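# Unlatch the lever, then swing the gate open ninety degrees

## Task

Rotate the latch lever until its handle points straight down, then open the gate by roughly 90 degrees so it ends close to perpendicular to the panel; at the finish the hand must be clear of both the gate and the lever.

## Robot and tools

Robot and scene. Two arms: left_arm carries a left hand and right_arm a right hand (mirror images). Scene frame: origin at table-top height midway between the nominal arm bases, +z up, +x out over the table, left_arm on the +y side (image sides may differ). Actual bases: left_arm at (+0.042, +0.241, 0) m, right_arm at (-0.050, -0.304, 0) m, both turned almost not at all about z. A camera stand sits behind the arms.

Hand point. Each hand is tracked at a point 0.15 m out from the wrist flange and 0.05 m in front of the palm. Its +z runs along the straight fingers, +y out of the palm, +x across the palm away from the thumb on the right hand (toward the thumb on the left). Straight fingers reach 6-7 cm past the point along +z and sit 6 cm behind it along -y. A wrist bracket on the little-finger side sticks out and can collide with things.

execute_actions(actions, cameras). actions is a list of actions; each action is a table of up to 15 rows, one row per 1/30 s step; a short table repeats its last row to fill 15 steps. Every row is a single flat list of 28 numbers in [-1, 1] covering both arms, in this order: left dx, dy, dz, rx, ry, rz; left little, ring, middle, index, thumb_bend, thumb_turn, force_limit, speed; then the same 14 for the right arm. The six pose numbers are an offset, not a pose: they are measured from that arm's Hand target as it stood when the action began, along the arm's own base axes, and every row in the action counts from that same start. 1.0 equals 0.6 m for dx, dy, dz and 180 degrees for the rotation vector rx, ry, rz, which turns the hand about the Hand target position. Sending six zeros re-requests the current Hand target. The hand numbers are absolute targets, not offsets: fingers and thumb_bend +1 straight, -1 curled; thumb_turn +1 beside the palm, -1 across in front of it. force_limit maps -1..+1 linearly to roughly 0..10 N at the fingertip (0..15 N for the two thumb motors); speed rises from near zero at -1 to full at +0.48 and stays full above. There is no 'leave unchanged' value: repeat the last eight hand numbers you actually sent for that hand, or if none yet, its hand_measured six values plus hand_force_limit and hand_speed. cameras: list of names, ["all"], or []; omitted means all images only when actions is empty.

move(target, speed, blend, blocking, cameras). target is one 28-number row or a list of up to 15 such rows; the pose parts are again offsets from the Hand targets at the move's start (not from the previous row), in each arm's base axes, same scale. The hand is steered in straight lines; all arms arrive together, and the whole move is capped at 10 s. speed is the path's top speed in m/s (0.002 to 4.3, default 0.25; rotation up to twice that in rad/s), one value or one per target. blend, in metres, rounds corners at intermediate targets; 0 stops at each. blocking=false returns after about 0.5 s while the move continues. The result adds a 'move:' line: done, off_target, moving, held or fault, plus limits=paced (pose clipped) or limits=held (steps withheld). Moves do not avoid obstacles or the other arm.

wait(seconds 0-10) lets time pass holding the last command; stop brakes a running move; zoom_image(camera, region [x0, y0, x1, y1] in pixels, at most 504 by 504) enlarges the latest image of cam_high, cam_left_wrist or cam_right_wrist; show_instructions shows reference pages; finished_scene(scene=1) ends the episode irreversibly.

Results. end_effector_position (m) and end_effector_quat_wxyz are given in each arm's base frame, along with Hand target (the last command after clipping, the base for the next offset). hand_measured, hand_stopped_by (moving, target, force, stalled, fault) and hand_load_n (positive when the finger is pushed open) follow the six-motor order. Joint torques are raw drive outputs with offsets and noise. MOTOR HOT warns of overheating; an OVER-TEMPERATURE FAULT drops that arm for 30-60 s or more.

Controller behaviour. Commanded orientation is clipped to within 40 degrees of the current one each step. The hand often rests 1-3 cm (sometimes 5) short, usually low, without any contact; waiting does not fix this, so send the leftover distance as a new offset. Tiny moves may not start at all. An arm blocked by something keeps pushing until sent elsewhere; to relieve a push, command a target back past the hand point.

Cameras. cam_high (672x504) is fixed and calibrated in the scene frame; cam_left_wrist and cam_right_wrist (672x504) ride the wrists and their pose comes from joint readings, possibly lagging during motion.

Care. Touch gently and slowly; fast contact or targets set far beyond a surface press hard. Do not strike the panel, gate frame or other fixed objects, do not let the arms or hands press on each other, and never close one hand on the other. Avoid overloading fingers by yanking or twisting. Keep paths away from an arm's own base. Do not hold a push toward an unreachable pose, which heats motors. Finish with the hand withdrawn from the lever and gate.

Each tool is called after ">>>" as a command line: name --argument value for each argument, lists and objects as JSON in quotes; but a table of rows of numbers goes row by row, as --pt "numbers of a row", without its own name.

Reference images:

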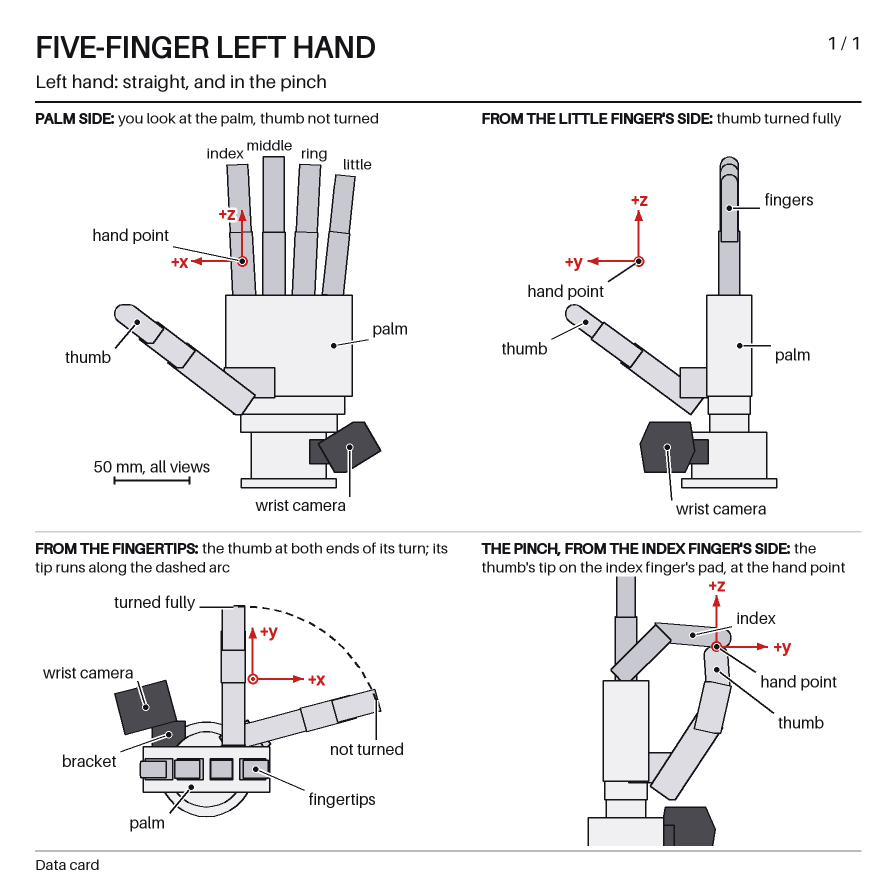

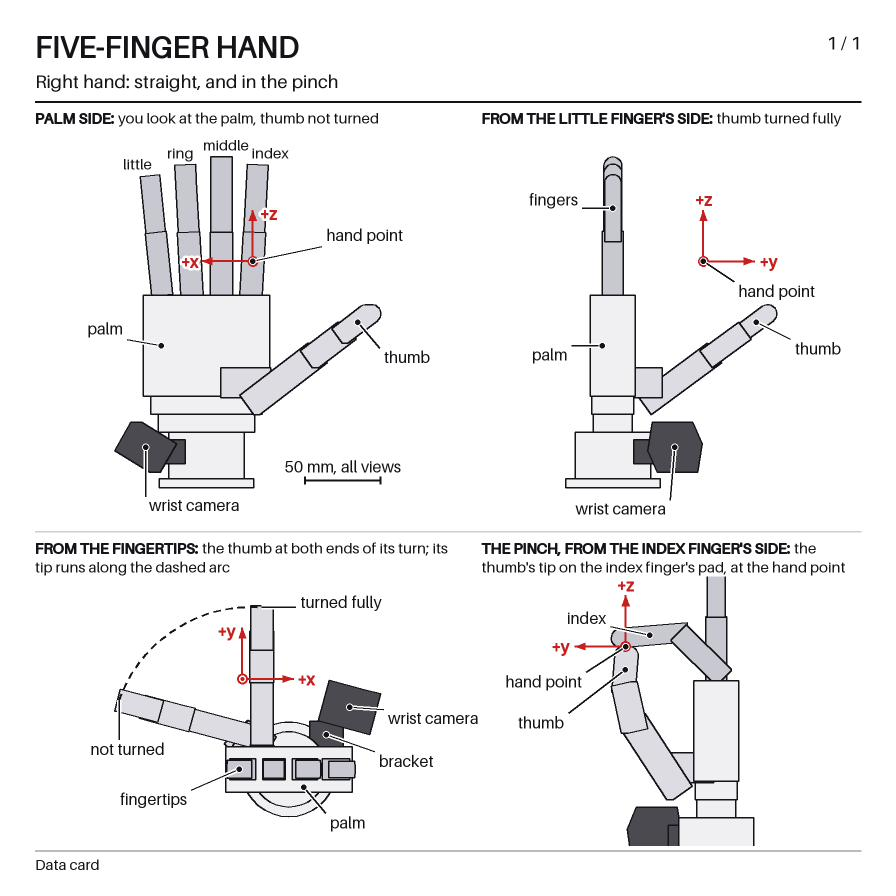

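## Session

>>> execute_actions --actions '[]'

Scene clock: 0.00 s.
left_arm: end_effector_position=(+0.5140, +0.1928, +0.1831) hand_measured=(+1.000, +1.000, +1.000, +1.000, +1.000, +1.000) hand_load_n=(+0.0, +0.5, +0.0, +0.0, +0.0, +0.0) hand_stopped_by=(target, target, target, target, target, target) hand_force_limit=0.00 hand_speed=-0.80 end_effector_quat_wxyz=(-0.135, +0.929, +0.208, +0.275) | right_arm: end_effector_position=(+0.2777, +0.1628, +0.2677) hand_measured=(+1.000, +1.000, +1.000, +1.000, +1.000, +1.000) hand_load_n=(+0.0, +0.0, +0.0, +0.0, +0.0, +0.0) hand_stopped_by=(target, target, target, target, target, target) hand_force_limit=0.00 hand_speed=-0.80 end_effector_quat_wxyz=(-0.036, +0.990, -0.036, +0.130)
Joint positions: left_arm=[0.416 1.35 1.024 -0.638 -0.15 -1.548] | right_arm=[0.675 1.166 1.255 -1.414 0.113 -0.838]
Joint velocities: within noise
Joint torques (N m): no reading
Heat: left arm: hottest shoulder 29 °C; right arm: hottest shoulder 30 °C.
Hand target: left_arm +0.5239, +0.1983, +0.2027; -0.140, +0.921, +0.211, +0.295 | right_arm +0.2843, +0.1664, +0.2755; -0.042, +0.988, -0.034, +0.141

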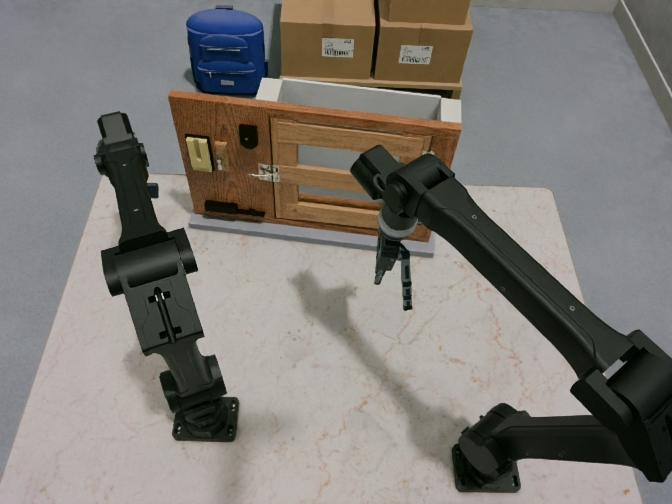

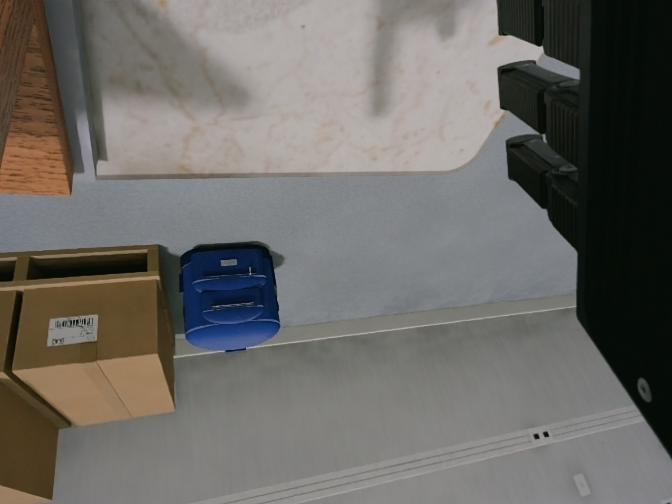

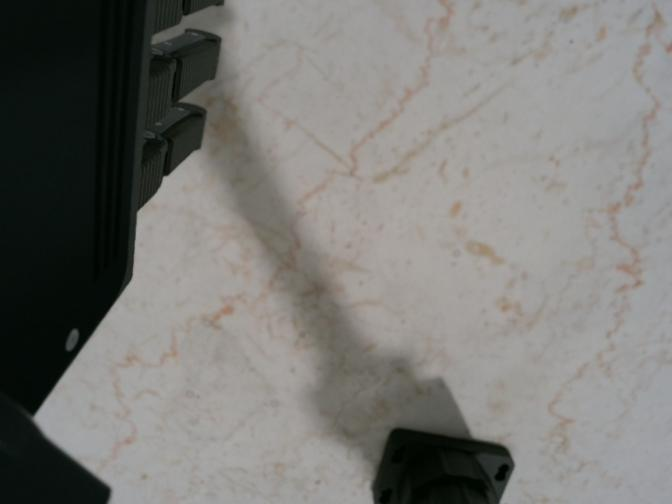

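>>> zoom_image --camera "cam_high" --region '[160, 70, 480, 270]'

>>> zoom_image --camera "cam_high" --region '[170, 100, 310, 220]'

Scaled by 1.575.

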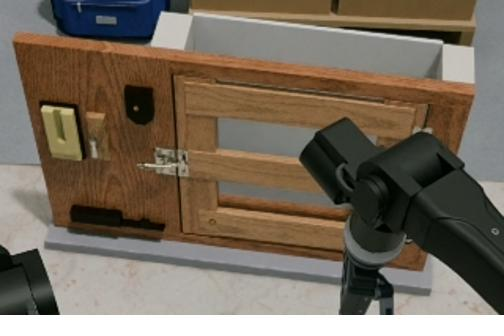

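Scaled by 3.600.

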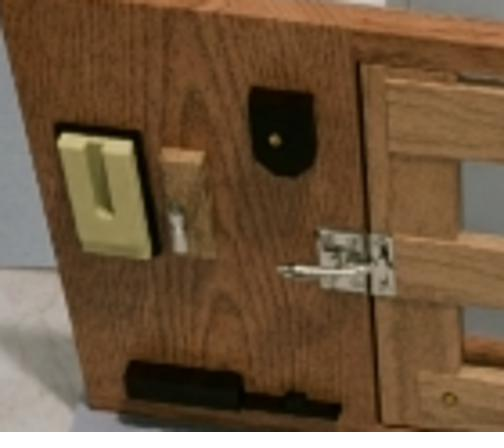

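>>> move --pt "-0.348 -0.057 0.079 0.129 -0.108 -0.137 1 1 1 1 1 1 0 -0.8 0.072 -0.327 0 0 0 -0.2 1 1 1 1 1 1 0 -0.8" --pt "-0.392 -0.39 0.079 0.2586 -0.2163 -0.2748 1 1 1 1 1 1 0 -0.8 -0.062 -0.639 0 0 0 -0.398 1 1 1 1 1 1 0 -0.8" --blend 0.05 --speed 0.3 --cameras '["all"]'

Scene clock: 21.80 s.
left_arm: end_effector_position=(+0.2891, -0.0333, +0.2447) hand_measured=(+1.000, +1.000, +1.000, +1.000, +1.000, +1.000) hand_load_n=(+0.0, +0.0, +0.0, +0.0, +0.0, +0.0) hand_stopped_by=(target, target, target, target, target, target) hand_force_limit=0.00 hand_speed=-0.80 end_effector_quat_wxyz=(-0.265, +0.666, -0.267, +0.645) | right_arm: end_effector_position=(+0.2402, -0.2090, +0.2677) hand_measured=(+1.000, +1.000, +1.000, +1.000, +1.000, +1.000) hand_load_n=(+0.5, +0.0, +0.0, +0.0, -0.5, +0.0) hand_stopped_by=(target, target, target, target, target, target) hand_force_limit=0.00 hand_speed=-0.80 end_effector_quat_wxyz=(+0.047, +0.783, -0.607, +0.128)
Joint positions: left_arm=[0.307 0.053 0.195 -0.171 0.298 -0.79] | right_arm=[-0.569 1.155 1.247 -1.414 0.117 -0.835]
Joint torques (N m): left_arm=[0.5 2.9 9.61 2.35 -0.09 0.16] | right_arm=[-0.62 -3.31 11.69 0.88 -0.01 -0.13]
Heat: left arm: hottest shoulder 29 °C; right arm: hottest shoulder 30 °C.
Hand target: left_arm +0.2887, -0.0357, +0.2502; -0.270, +0.653, -0.270, +0.653 | right_arm +0.2472, -0.2169, +0.2755; +0.048, +0.782, -0.606, +0.139
Off the commanded pose: left_arm 0.006 m, 2 deg | right_arm 0.013 m, 1 deg.
move: off_target (right_arm)
camera_calibration:
cam_left_wrist: T_world_to_cam=[[0.0775125, 0.536187, 0.840533, -0.205885], [-0.463962, -0.726818, 0.506433, -0.0102105], [0.882458, -0.42923, 0.192433, -0.202454], [0, 0, 0, 1]] pos_world=[0.189878, 0.0160726, 0.217183]
cam_right_wrist: T_world_to_cam=[[-0.854506, -0.518435, -0.0323103, 0.109857], [-0.508971, 0.823236, 0.251457, 0.226837], [-0.103765, 0.231316, -0.967329, 0.450955], [0, 0, 0, 1]] pos_world=[0.25612, -0.2341, 0.382731]

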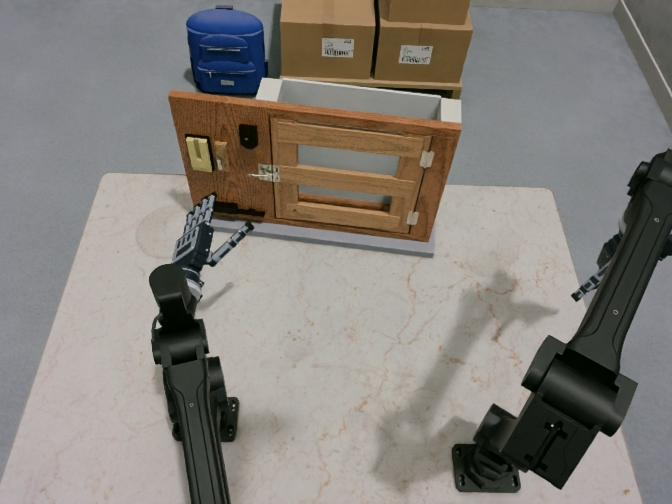

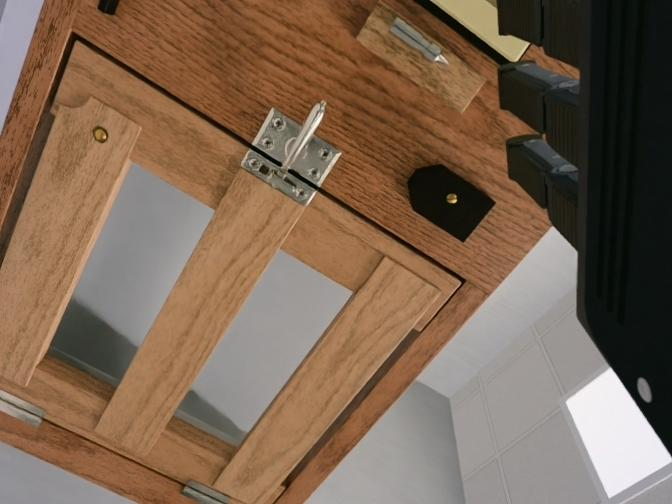

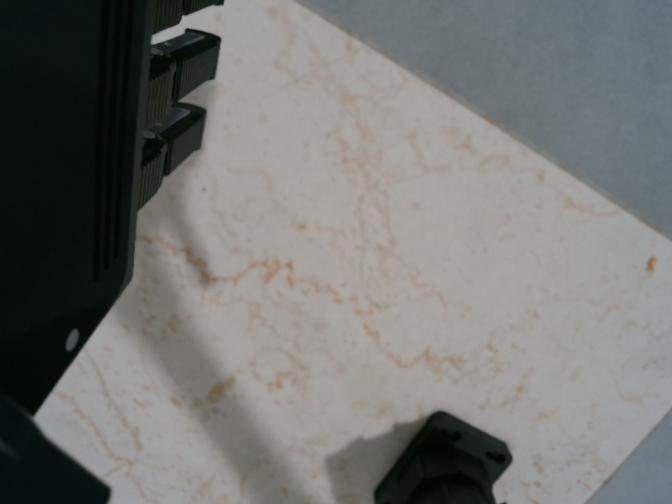

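>>> zoom_image --camera "cam_left_wrist" --region '[210, 70, 390, 220]'

>>> zoom_image --camera "cam_high" --region '[160, 70, 480, 270]'

Scaled by 2.800.

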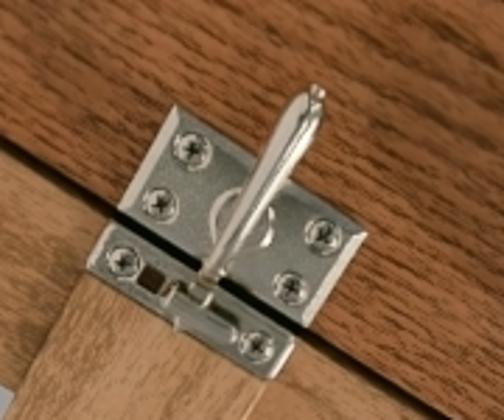

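Scaled by 1.575.

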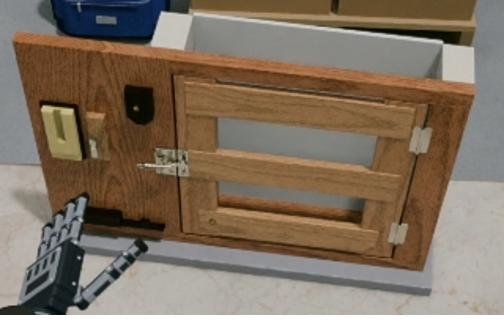

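>>> move --target '[0.12,-0.095,-0.055,0,0,0,-1,-1,-1,1,1,1,0,-0.2,0,0,0,0,0,0,1,1,1,1,1,1,0,-0.8]' --speed 0.15 --cameras '["all"]'

Scene clock: 31.87 s.
left_arm: end_effector_position=(+0.3581, -0.0913, +0.2068) hand_measured=(-1.000, -1.000, -1.000, +1.000, +1.000, +1.000) hand_load_n=(+0.0, +0.0, +0.0, +0.0, +0.0, -0.5) hand_stopped_by=(target, target, target, target, target, target) hand_force_limit=0.00 hand_speed=-0.20 end_effector_quat_wxyz=(-0.267, +0.663, -0.276, +0.642) | right_arm: end_effector_position=(+0.2402, -0.2090, +0.2677) hand_measured=(+1.000, +1.000, +1.000, +1.000, +1.000, +1.000) hand_load_n=(+0.5, +0.0, +0.0, +0.0, +0.0, +0.0) hand_stopped_by=(target, target, target, target, target, target) hand_force_limit=0.00 hand_speed=-0.80 end_effector_quat_wxyz=(+0.047, +0.783, -0.607, +0.128)
Joint positions: left_arm=[-0.159 0.601 0.157 0.411 -0.158 -0.788] | right_arm=[-0.569 1.155 1.247 -1.414 0.117 -0.835]
Joint torques (N m): left_arm=[0.5 1.32 9.66 2.62 -0.1 0.14] | right_arm=[-0.5 -3.49 11.7 0.88 -0.01 -0.13]
Heat: left arm: hottest shoulder 29 °C; right arm: hottest elbow 33 °C.
Hand target: left_arm +0.3607, -0.0926, +0.2170; -0.270, +0.654, -0.270, +0.653 | right_arm +0.2472, -0.2169, +0.2755; +0.048, +0.782, -0.606, +0.139
Off the commanded pose: left_arm 0.011 m, 2 deg | right_arm 0.013 m, 1 deg.
move: off_target (left_arm, right_arm)
camera_calibration:
cam_left_wrist: T_world_to_cam=[[0.0864035, 0.522317, 0.848363, -0.154309], [-0.469588, -0.729666, 0.497065, 0.00240734], [0.878647, -0.441329, 0.182228, -0.278625], [0, 0, 0, 1]] pos_world=[0.259277, -0.0406105, 0.180487]
cam_right_wrist: T_world_to_cam=[[-0.854506, -0.518435, -0.0323103, 0.109857], [-0.508971, 0.823236, 0.251457, 0.226837], [-0.103765, 0.231316, -0.967329, 0.450955], [0, 0, 0, 1]] pos_world=[0.25612, -0.2341, 0.382731]

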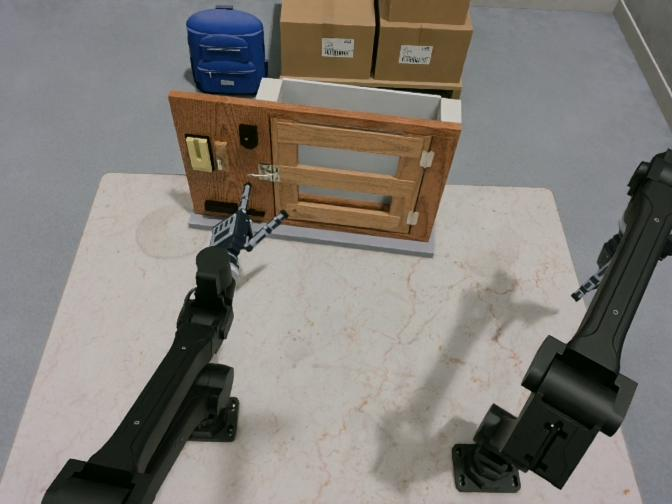

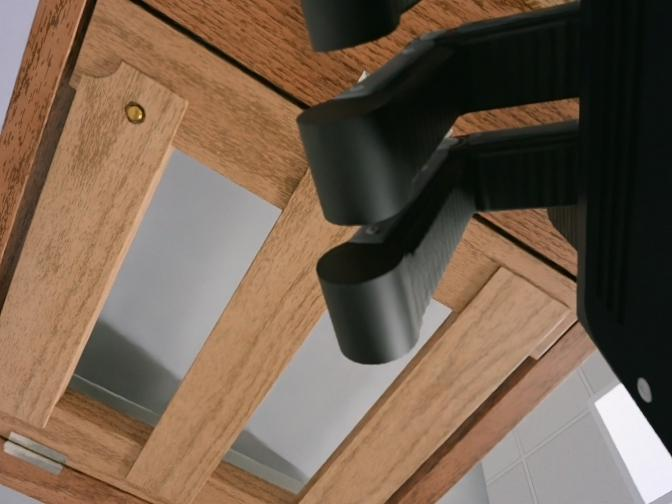

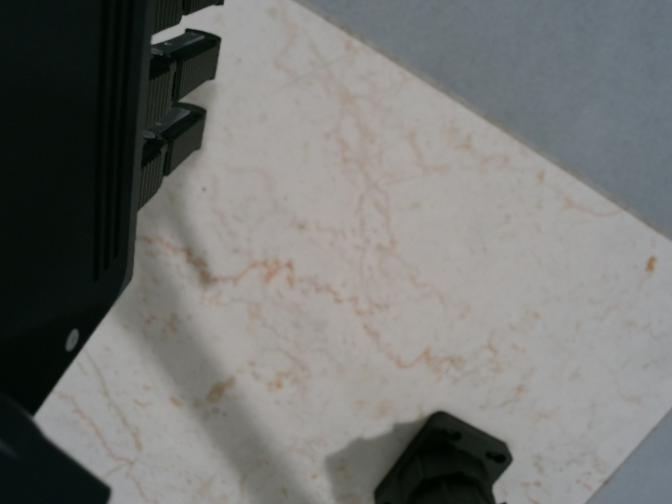

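>>> zoom_image --camera "cam_high" --region '[190, 120, 330, 260]'

Scaled by 3.600.

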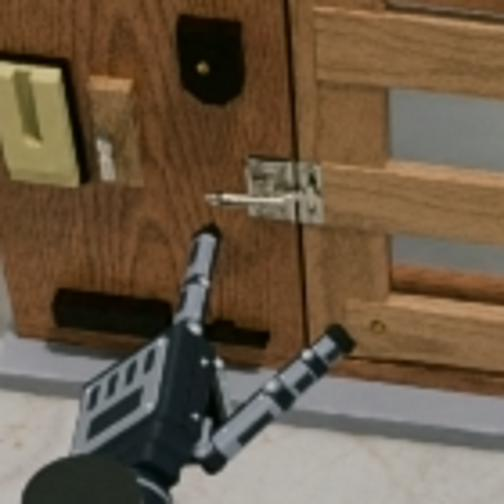

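>>> move --target '[0.075,0,0.022,0,0,0,-1,-1,-1,1,1,1,0,-0.2,0,0,0,0,0,0,1,1,1,1,1,1,0,-0.8]' --speed 0.1 --cameras '["cam_high","cam_left_wrist"]'

>>> zoom_image --camera "cam_high" --region '[210, 140, 310, 220]'

Scene clock: 41.70 s.
left_arm: end_effector_position=(+0.3874, -0.0931, +0.1917) hand_measured=(-1.000, -1.000, -1.000, +1.000, +1.000, +1.000) hand_load_n=(+0.0, +0.0, +0.0, +0.0, +0.0, -0.5) hand_stopped_by=(target, target, target, target, target, target) hand_force_limit=0.00 hand_speed=-0.20 end_effector_quat_wxyz=(-0.259, +0.677, -0.287, +0.627) | right_arm: end_effector_position=(+0.2402, -0.2090, +0.2677) hand_measured=(+1.000, +1.000, +1.000, +1.000, +1.000, +1.000) hand_load_n=(+0.0, +0.0, +0.0, +0.0, +0.0, +0.0) hand_stopped_by=(target, target, target, target, target, target) hand_force_limit=0.00 hand_speed=-0.80 end_effector_quat_wxyz=(+0.047, +0.783, -0.607, +0.128)
Joint positions: left_arm=[-0.136 0.809 0.206 0.522 -0.127 -0.788] | right_arm=[-0.569 1.155 1.247 -1.414 0.117 -0.835]
Joint torques (N m): left_arm=[1.49 -0.26 13.26 2.63 0.04 0.14] | right_arm=[-0.5 -3.49 11.67 0.94 -0.01 -0.13]
Heat: left arm: hottest shoulder 29 °C; right arm: hottest elbow 35 °C.
Hand target: left_arm +0.4057, -0.0927, +0.2303; -0.270, +0.653, -0.270, +0.653 | right_arm +0.2472, -0.2169, +0.2755; +0.048, +0.782, -0.606, +0.139
Off the commanded pose: left_arm 0.043 m, 5 deg | right_arm 0.013 m, 1 deg.
move: off_target (left_arm, right_arm)
camera_calibration:
cam_left_wrist: T_world_to_cam=[[0.13136, 0.516924, 0.845893, -0.160557], [-0.450728, -0.728846, 0.515391, 0.0117334], [0.882944, -0.448969, 0.137251, -0.296123], [0, 0, 0, 1]] pos_world=[0.28784, -0.0414027, 0.17041]
Images, in order (width x height): cam_high 672x504, cam_left_wrist 672x504.

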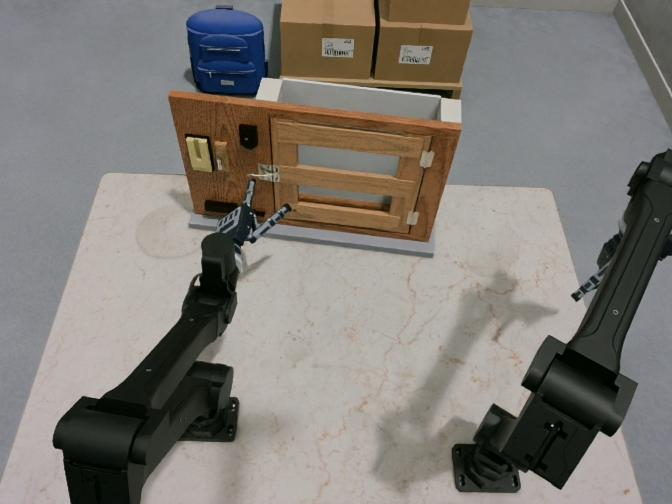

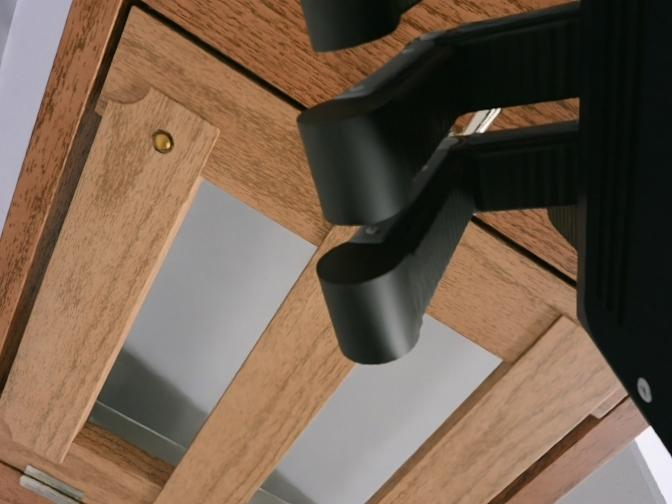

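Scaled by 5.040.

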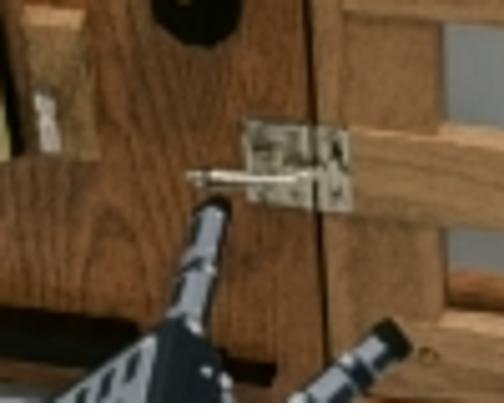

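>>> move --target '[0,0,0.02,0,0,0,-1,-1,-1,1,1,1,0,-0.2,0,0,0,0,0,0,1,1,1,1,1,1,0,-0.8]' --speed 0.1

Scene clock: 43.87 s.
left_arm: end_effector_position=(+0.3909, -0.0936, +0.2093) hand_measured=(-1.000, -1.000, -1.000, +1.000, +1.000, +1.000) hand_load_n=(+0.0, +0.0, +0.0, +0.0, +0.0, +0.0) hand_stopped_by=(target, target, target, target, target, target) hand_force_limit=0.00 hand_speed=-0.20 end_effector_quat_wxyz=(-0.262, +0.669, -0.282, +0.636) | right_arm: end_effector_position=(+0.2402, -0.2090, +0.2677) hand_measured=(+1.000, +1.000, +1.000, +1.000, +1.000, +1.000) hand_load_n=(+0.0, +0.0, +0.0, +0.0, +0.0, +0.0) hand_stopped_by=(target, target, target, target, target, target) hand_force_limit=0.00 hand_speed=-0.80 end_effector_quat_wxyz=(+0.047, +0.783, -0.607, +0.128)
Joint positions: left_arm=[-0.136 0.786 0.229 0.503 -0.127 -0.788] | right_arm=[-0.569 1.155 1.247 -1.414 0.117 -0.835]
Joint torques (N m): left_arm=[1.49 -0.97 13.57 1.16 0.04 0.14] | right_arm=[-0.56 -3.49 11.62 0.98 0 -0.12]
Heat: left arm: hottest elbow 30 °C; right arm: hottest elbow 35 °C.
Hand target: left_arm +0.4057, -0.0927, +0.2424; -0.270, +0.653, -0.270, +0.653 | right_arm +0.2472, -0.2169, +0.2755; +0.048, +0.782, -0.606, +0.139
Off the commanded pose: left_arm 0.036 m, 3 deg | right_arm 0.013 m, 1 deg.
move: off_target (left_arm, right_arm)

>>> move --target '[0.045,0,0.02,0,0,0,-1,-1,-1,1,1,1,0,-0.2,0,0,0,0,0,0,1,1,1,1,1,1,0,-0.8]' --speed 0.1 --cameras '["cam_high"]'

>>> zoom_image --camera "cam_high" --region '[210, 140, 310, 220]'

Scene clock: 46.27 s.
left_arm: end_effector_position=(+0.4151, -0.0937, +0.2183) hand_measured=(-1.000, -1.000, -1.000, +1.000, +1.000, +1.000) hand_load_n=(+0.5, +0.0, +0.0, +0.0, +0.0, -0.5) hand_stopped_by=(target, target, target, target, target, target) hand_force_limit=0.00 hand_speed=-0.20 end_effector_quat_wxyz=(-0.260, +0.673, -0.284, +0.631) | right_arm: end_effector_position=(+0.2402, -0.2090, +0.2677) hand_measured=(+1.000, +1.000, +1.000, +1.000, +1.000, +1.000) hand_load_n=(+0.0, +0.0, +0.0, +0.0, +0.0, +0.0) hand_stopped_by=(target, target, target, target, target, target) hand_force_limit=0.00 hand_speed=-0.80 end_effector_quat_wxyz=(+0.047, +0.783, -0.607, +0.128)
Joint positions: left_arm=[-0.122 0.87 0.3 0.502 -0.113 -0.788] | right_arm=[-0.569 1.155 1.247 -1.414 0.117 -0.835]
Joint torques (N m): left_arm=[1.55 -1.14 13.61 2.04 0.04 0.14] | right_arm=[-0.73 -3.37 11.69 0.92 0 -0.13]
Heat: left arm: hottest elbow 30 °C; right arm: hottest elbow 36 °C.
Hand target: left_arm +0.4327, -0.0926, +0.2542; -0.270, +0.654, -0.270, +0.653 | right_arm +0.2472, -0.2169, +0.2755; +0.048, +0.782, -0.606, +0.139
Off the commanded pose: left_arm 0.040 m, 4 deg | right_arm 0.013 m, 1 deg.
move: off_target (left_arm, right_arm)
Images, in order (width x height): cam_high 672x504.

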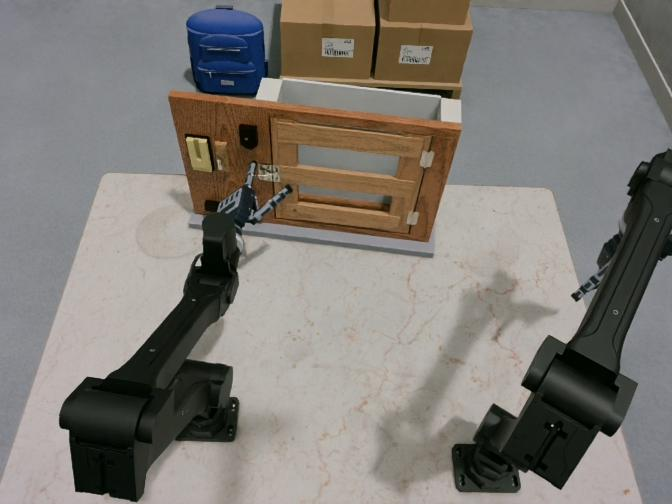

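Scaled by 5.040.

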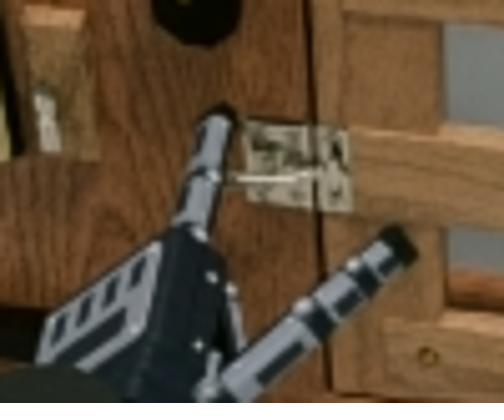

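>>> move --target '[0.018,0,-0.018,0,0,0,-1,-1,-1,1,1,1,0,-0.2,0,0,0,0,0,0,1,1,1,1,1,1,0,-0.8]' --speed 0.08 --cameras '["cam_high"]'

>>> zoom_image --camera "cam_high" --region '[210, 140, 310, 220]'

Scene clock: 53.33 s.
left_arm: end_effector_position=(+0.4234, -0.0939, +0.2040) hand_measured=(-1.000, -1.000, -1.000, +1.000, +1.000, +1.000) hand_load_n=(+0.0, +0.0, +0.0, +0.0, +0.0, -0.5) hand_stopped_by=(target, target, target, target, target, target) hand_force_limit=0.00 hand_speed=-0.20 end_effector_quat_wxyz=(-0.258, +0.678, -0.287, +0.626) | right_arm: end_effector_position=(+0.2402, -0.2090, +0.2677) hand_measured=(+1.000, +1.000, +1.000, +1.000, +1.000, +1.000) hand_load_n=(+0.0, +0.0, +0.0, +0.0, +0.0, +0.0) hand_stopped_by=(target, target, target, target, target, target) hand_force_limit=0.00 hand_speed=-0.80 end_effector_quat_wxyz=(+0.047, +0.783, -0.607, +0.128)
Joint positions: left_arm=[-0.118 0.943 0.3 0.559 -0.109 -0.788] | right_arm=[-0.569 1.155 1.247 -1.414 0.117 -0.835]
Joint torques (N m): left_arm=[1.67 -1.73 13.29 2.63 0.06 0.14] | right_arm=[-0.5 -3.43 11.67 0.98 -0.01 -0.12]
Heat: left arm: hottest elbow 33 °C; right arm: hottest elbow 37 °C.
Hand target: left_arm +0.4435, -0.0926, +0.2435; -0.270, +0.653, -0.270, +0.653 | right_arm +0.2472, -0.2169, +0.2755; +0.048, +0.782, -0.606, +0.139
Off the commanded pose: left_arm 0.044 m, 5 deg | right_arm 0.013 m, 1 deg.
move: off_target (left_arm, right_arm)
Images, in order (width x height): cam_high 672x504.

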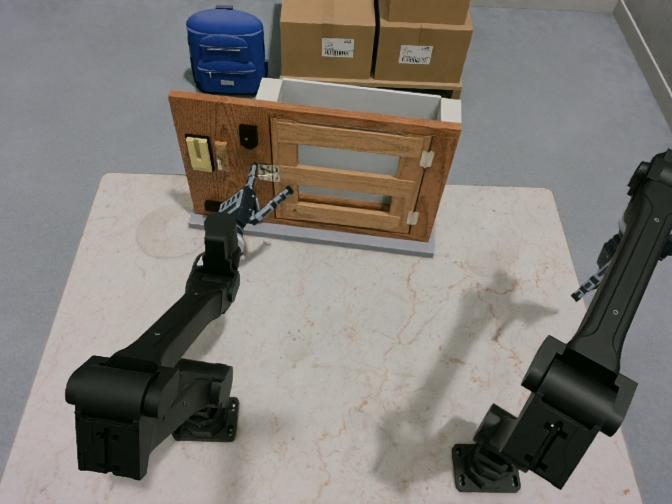

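Scaled by 5.040.

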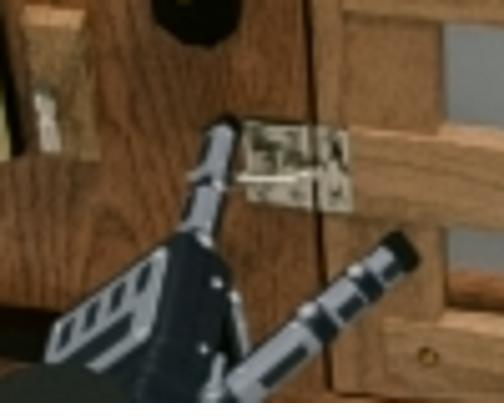

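>>> move --target '[0.0,0,-0.037,0,0,0,-1,-1,-1,1,1,1,0,-0.2,0,0,0,0,0,0,1,1,1,1,1,1,0,-0.8]' --speed 0.06 --cameras '["cam_high"]'

>>> zoom_image --camera "cam_high" --region '[210, 140, 310, 220]'

Scene clock: 55.63 s.
left_arm: end_effector_position=(+0.4309, -0.0948, +0.2048) hand_measured=(-1.000, -1.000, -1.000, +1.000, +1.000, +1.000) hand_load_n=(+0.0, +0.0, +0.0, +0.0, +0.0, -0.5) hand_stopped_by=(target, target, target, target, target, target) hand_force_limit=0.00 hand_speed=-0.20 end_effector_quat_wxyz=(-0.262, +0.665, -0.280, +0.640) | right_arm: end_effector_position=(+0.2402, -0.2090, +0.2677) hand_measured=(+1.000, +1.000, +1.000, +1.000, +1.000, +1.000) hand_load_n=(+0.0, +0.0, +0.0, +0.0, +0.0, +0.0) hand_stopped_by=(target, target, target, target, target, target) hand_force_limit=0.00 hand_speed=-0.80 end_effector_quat_wxyz=(+0.047, +0.783, -0.607, +0.128)
Joint positions: left_arm=[-0.118 1.008 0.294 0.671 -0.109 -0.788] | right_arm=[-0.569 1.155 1.247 -1.414 0.117 -0.835]
Joint torques (N m): left_arm=[1.61 -0.91 10.47 2.67 0.06 0.14] | right_arm=[-0.79 -3.72 11.64 0.88 -0.01 -0.12]
Heat: left arm: hottest elbow 33 °C; right arm: hottest elbow 37 °C.
Hand target: left_arm +0.4435, -0.0926, +0.2214; -0.270, +0.653, -0.270, +0.653 | right_arm +0.2472, -0.2169, +0.2755; +0.048, +0.782, -0.606, +0.139
Off the commanded pose: left_arm 0.021 m, 2 deg | right_arm 0.013 m, 1 deg.
move: off_target (left_arm, right_arm)
Images, in order (width x height): cam_high 672x504.

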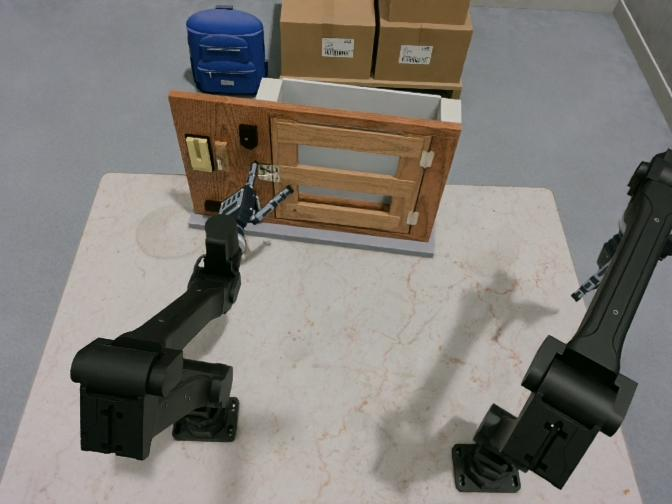

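Scaled by 5.040.

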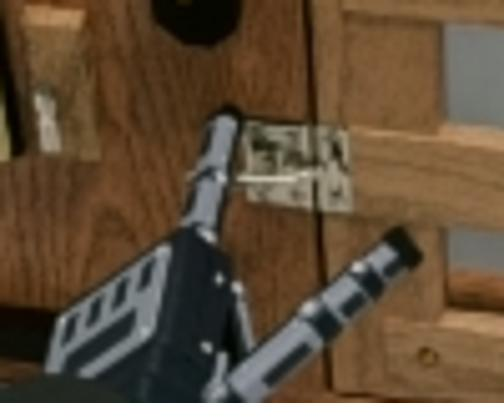

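>>> move --target '[-0.012,0,-0.037,0,0,0,-1,-1,-1,1,1,1,0,-0.2,0,0,0,0,0,0,1,1,1,1,1,1,0,-0.8]' --speed 0.06 --cameras '["cam_high"]'

>>> zoom_image --camera "cam_high" --region '[210, 140, 310, 220]'

Scene clock: 58.33 s.
left_arm: end_effector_position=(+0.4319, -0.0949, +0.1995) hand_measured=(-1.000, -1.000, -1.000, +1.000, +1.000, +1.000) hand_load_n=(+0.0, +0.0, +0.0, +0.5, -0.5, -0.5) hand_stopped_by=(target, target, target, target, target, target) hand_force_limit=0.00 hand_speed=-0.20 end_effector_quat_wxyz=(-0.266, +0.654, -0.274, +0.653) | right_arm: end_effector_position=(+0.2402, -0.2090, +0.2677) hand_measured=(+1.000, +1.000, +1.000, +1.000, +1.000, +1.000) hand_load_n=(+0.0, +0.0, +0.0, +0.0, +0.0, +0.0) hand_stopped_by=(target, target, target, target, target, target) hand_force_limit=0.00 hand_speed=-0.80 end_effector_quat_wxyz=(+0.047, +0.783, -0.607, +0.128)
Joint positions: left_arm=[-0.118 1.07 0.271 0.793 -0.109 -0.788] | right_arm=[-0.569 1.155 1.247 -1.414 0.117 -0.835]
Joint torques (N m): left_arm=[1.32 -1.32 7.83 2.09 -0.05 0.13] | right_arm=[-0.62 -3.37 11.69 0.94 -0.01 -0.12]
Heat: left arm: hottest elbow 33 °C; right arm: hottest elbow 37 °C.
Hand target: left_arm +0.4364, -0.0926, +0.1991; -0.270, +0.653, -0.270, +0.653 | right_arm +0.2472, -0.2169, +0.2755; +0.048, +0.782, -0.606, +0.139
Off the commanded pose: left_arm 0.005 m, 1 deg | right_arm 0.013 m, 1 deg.
move: off_target (right_arm)
Images, in order (width x height): cam_high 672x504.

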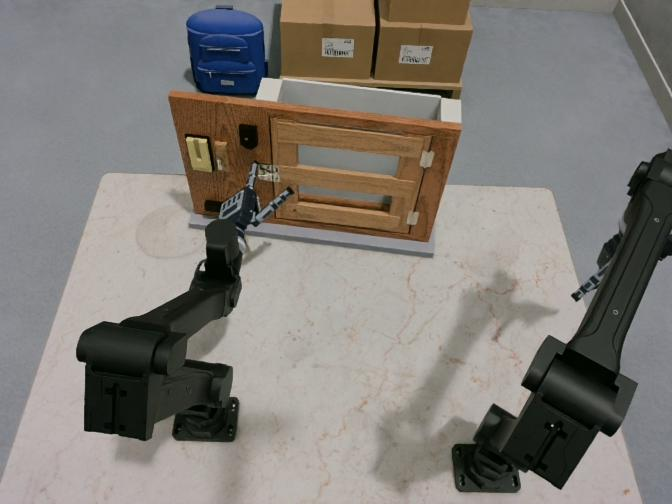

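Scaled by 5.040.

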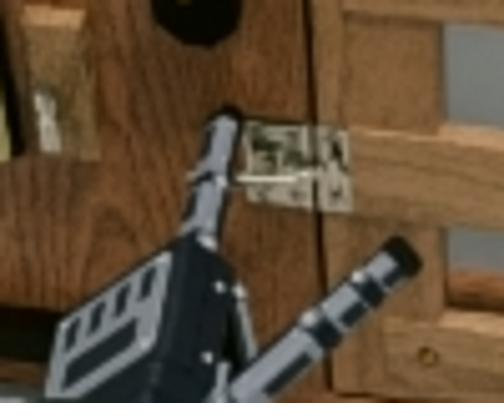

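>>> move --target '[-0.018,0,-0.03,0,0,0,-1,-1,-1,1,1,1,0,-0.2,0,0,0,0,0,0,1,1,1,1,1,1,0,-0.8]' --speed 0.06 --cameras '["cam_high"]'

>>> zoom_image --camera "cam_high" --region '[210, 140, 310, 220]'

Scene clock: 63.00 s.
left_arm: end_effector_position=(+0.4271, -0.0939, +0.1845) hand_measured=(-1.000, -1.000, -1.000, +1.000, +1.000, +1.000) hand_load_n=(+0.0, +0.5, +0.0, +0.0, +0.0, -0.5) hand_stopped_by=(target, target, target, target, target, target) hand_force_limit=0.00 hand_speed=-0.20 end_effector_quat_wxyz=(-0.265, +0.655, -0.271, +0.654) | right_arm: end_effector_position=(+0.2402, -0.2090, +0.2677) hand_measured=(+1.000, +1.000, +1.000, +1.000, +1.000, +1.000) hand_load_n=(+0.0, +0.0, +0.0, +0.0, +0.0, +0.0) hand_stopped_by=(target, target, target, target, target, target) hand_force_limit=0.00 hand_speed=-0.80 end_effector_quat_wxyz=(+0.047, +0.783, -0.607, +0.128)
Joint positions: left_arm=[-0.118 1.12 0.239 0.876 -0.112 -0.795] | right_arm=[-0.569 1.155 1.247 -1.414 0.117 -0.835]
Joint torques (N m): left_arm=[0.91 -2.2 5.87 2.32 -0.12 0.13] | right_arm=[-0.56 -3.49 11.63 0.91 -0.01 -0.13]
Heat: left arm: hottest elbow 33 °C; right arm: hottest elbow 38 °C.
Hand target: left_arm +0.4255, -0.0926, +0.1812; -0.270, +0.653, -0.270, +0.653 | right_arm +0.2472, -0.2169, +0.2755; +0.048, +0.782, -0.606, +0.139
Off the commanded pose: left_arm 0.004 m, 1 deg | right_arm 0.013 m, 1 deg.
move: off_target (right_arm)
Images, in order (width x height): cam_high 672x504.

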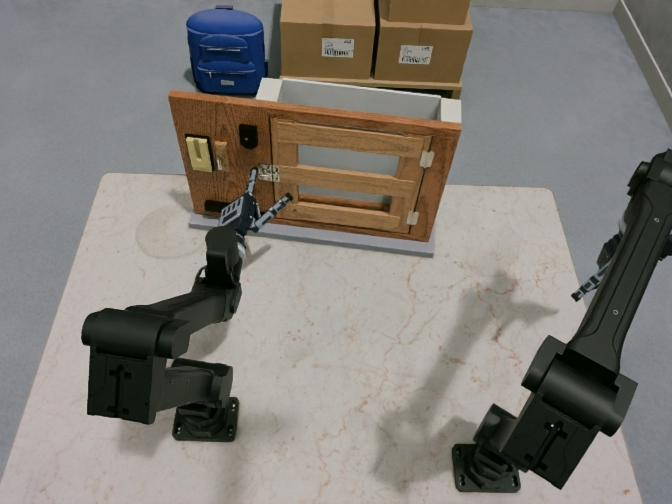

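Scaled by 5.040.

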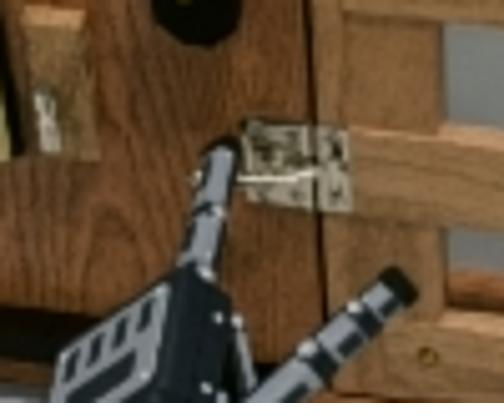

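>>> move --target '[0,0,-0.025,0,0,0,-1,-1,-1,1,1,1,0,-0.2,0,0,0,0,0,0,1,1,1,1,1,1,0,-0.8]' --speed 0.06 --cameras '["cam_high"]'

>>> zoom_image --camera "cam_high" --region '[210, 140, 310, 220]'

Scene clock: 65.57 s.
left_arm: end_effector_position=(+0.4285, -0.0941, +0.1812) hand_measured=(-1.000, -1.000, -1.000, +1.000, +1.000, +1.000) hand_load_n=(+0.0, +0.0, +0.0, +0.5, +0.0, +0.0) hand_stopped_by=(target, target, target, target, target, target) hand_force_limit=0.00 hand_speed=-0.20 end_effector_quat_wxyz=(-0.267, +0.645, -0.264, +0.665) | right_arm: end_effector_position=(+0.2402, -0.2090, +0.2677) hand_measured=(+1.000, +1.000, +1.000, +1.000, +1.000, +1.000) hand_load_n=(+0.0, +0.0, +0.0, +0.0, +0.0, +0.0) hand_stopped_by=(target, target, target, target, target, target) hand_force_limit=0.00 hand_speed=-0.80 end_effector_quat_wxyz=(+0.047, +0.783, -0.607, +0.128)
Joint positions: left_arm=[-0.118 1.189 0.226 0.991 -0.112 -0.798] | right_arm=[-0.569 1.155 1.247 -1.414 0.117 -0.835]
Joint torques (N m): left_arm=[0.91 -1.73 4.92 1.63 -0.11 0.14] | right_arm=[-0.67 -3.49 11.69 0.87 0 -0.14]
Heat: left arm: hottest elbow 32 °C; right arm: hottest elbow 38 °C.
Hand target: left_arm +0.4255, -0.0926, +0.1662; -0.270, +0.653, -0.270, +0.653 | right_arm +0.2472, -0.2169, +0.2755; +0.048, +0.782, -0.606, +0.139
Off the commanded pose: left_arm 0.015 m, 2 deg | right_arm 0.013 m, 1 deg.
move: off_target (left_arm, right_arm)
Images, in order (width x height): cam_high 672x504.

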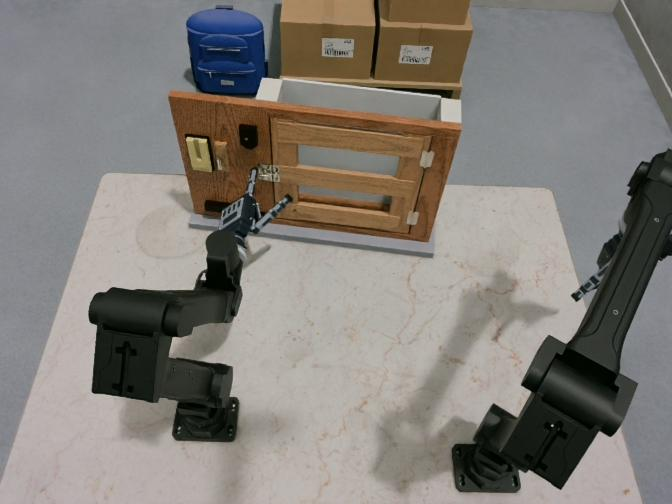

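Scaled by 5.040.

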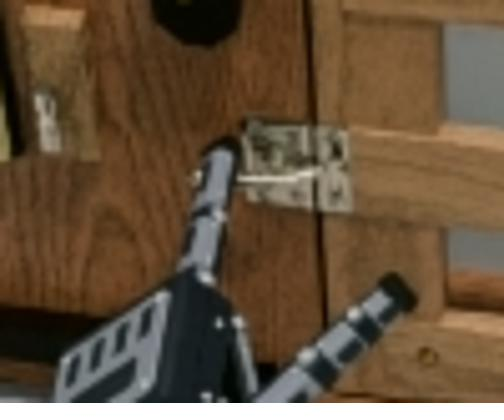

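>>> move --target '[0,0,-0.025,0,0,0,-1,-1,-1,1,1,1,0,-0.2,0,0,0,0,0,0,1,1,1,1,1,1,0,-0.8]' --speed 0.06 --cameras '["cam_high"]'

>>> zoom_image --camera "cam_high" --region '[210, 140, 310, 220]'

Scene clock: 68.17 s.
left_arm: end_effector_position=(+0.4295, -0.0942, +0.1711) hand_measured=(-1.000, -1.000, -1.000, +1.000, +1.000, +1.000) hand_load_n=(+0.0, +0.0, +0.5, +0.5, +0.0, -0.5) hand_stopped_by=(target, target, target, target, target, target) hand_force_limit=0.00 hand_speed=-0.20 end_effector_quat_wxyz=(-0.269, +0.640, -0.261, +0.670) | right_arm: end_effector_position=(+0.2402, -0.2090, +0.2677) hand_measured=(+1.000, +1.000, +1.000, +1.000, +1.000, +1.000) hand_load_n=(+0.0, +0.0, +0.0, +0.0, +0.0, +0.5) hand_stopped_by=(target, target, target, target, target, target) hand_force_limit=0.00 hand_speed=-0.80 end_effector_quat_wxyz=(+0.047, +0.783, -0.607, +0.128)
Joint positions: left_arm=[-0.118 1.273 0.214 1.103 -0.112 -0.798] | right_arm=[-0.569 1.155 1.247 -1.414 0.117 -0.835]
Joint torques (N m): left_arm=[0.91 -1.79 4.05 1.32 -0.1 0.13] | right_arm=[-0.56 -3.49 11.64 0.9 -0.01 -0.13]
Heat: left arm: hottest elbow 32 °C; right arm: hottest elbow 38 °C.
Hand target: left_arm +0.4255, -0.0926, +0.1512; -0.270, +0.653, -0.270, +0.653 | right_arm +0.2472, -0.2169, +0.2755; +0.048, +0.782, -0.606, +0.139
Off the commanded pose: left_arm 0.020 m, 3 deg | right_arm 0.013 m, 1 deg.
move: off_target (left_arm, right_arm)
Images, in order (width x height): cam_high 672x504.

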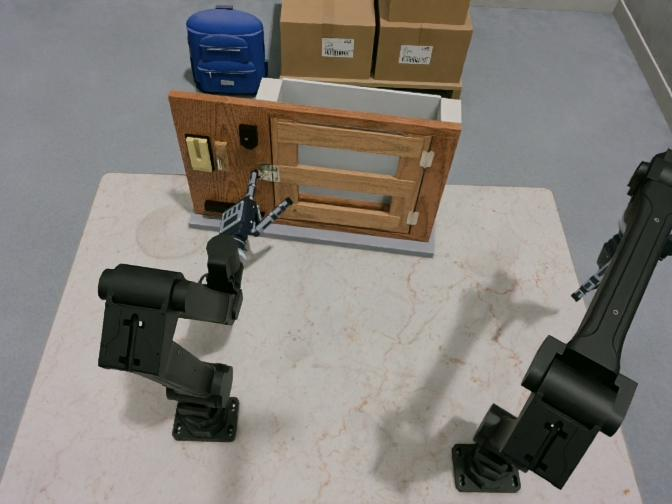

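Scaled by 5.040.

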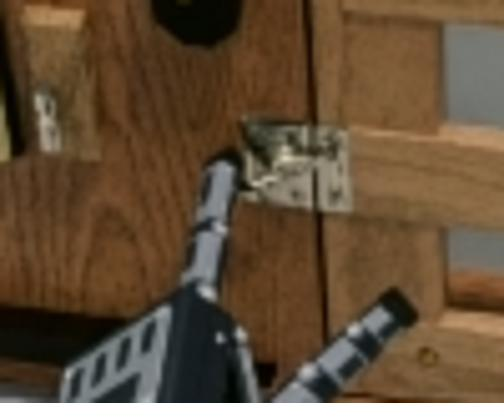

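>>> move --target '[0,-0.01,-0.025,0,0,0,-1,-1,-1,1,1,1,0,-0.2,0,0,0,0,0,0,1,1,1,1,1,1,0,-0.8]' --speed 0.06 --cameras '["cam_high"]'

>>> zoom_image --camera "cam_high" --region '[210, 140, 310, 220]'

Scene clock: 71.50 s.
left_arm: end_effector_position=(+0.4312, -0.0940, +0.1491) hand_measured=(-1.000, -1.000, -1.000, +1.000, +1.000, +1.000) hand_load_n=(+0.0, +0.0, +0.0, +0.5, +0.0, -0.5) hand_stopped_by=(target, target, target, target, target, target) hand_force_limit=0.00 hand_speed=-0.20 end_effector_quat_wxyz=(-0.274, +0.649, -0.256, +0.661) | right_arm: end_effector_position=(+0.2402, -0.2090, +0.2677) hand_measured=(+1.000, +1.000, +1.000, +1.000, +1.000, +1.000) hand_load_n=(+0.0, +0.0, +0.0, +0.0, +0.0, +0.0) hand_stopped_by=(target, target, target, target, target, target) hand_force_limit=0.00 hand_speed=-0.80 end_effector_quat_wxyz=(+0.047, +0.783, -0.607, +0.128)
Joint positions: left_arm=[-0.136 1.383 0.204 1.204 -0.153 -0.798] | right_arm=[-0.569 1.155 1.247 -1.414 0.117 -0.835]
Joint torques (N m): left_arm=[0.32 -2.78 3.44 1.69 0.12 0.14] | right_arm=[-0.5 -3.55 11.63 0.9 -0.01 -0.12]
Heat: left arm: hottest elbow 32 °C; right arm: hottest elbow 39 °C.
Hand target: left_arm +0.4256, -0.0987, +0.1362; -0.270, +0.653, -0.270, +0.653 | right_arm +0.2472, -0.2169, +0.2755; +0.048, +0.782, -0.606, +0.139
Off the commanded pose: left_arm 0.015 m, 2 deg | right_arm 0.013 m, 1 deg.
move: off_target (left_arm, right_arm)
Images, in order (width x height): cam_high 672x504.

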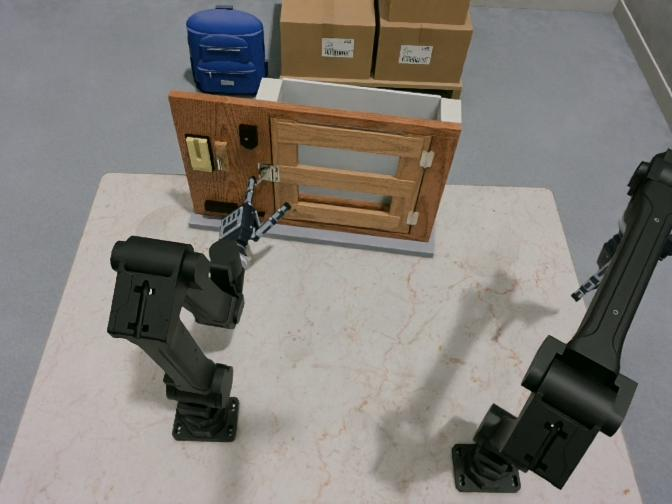

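Scaled by 5.040.

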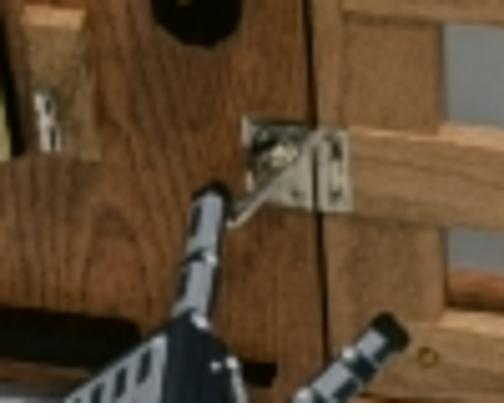

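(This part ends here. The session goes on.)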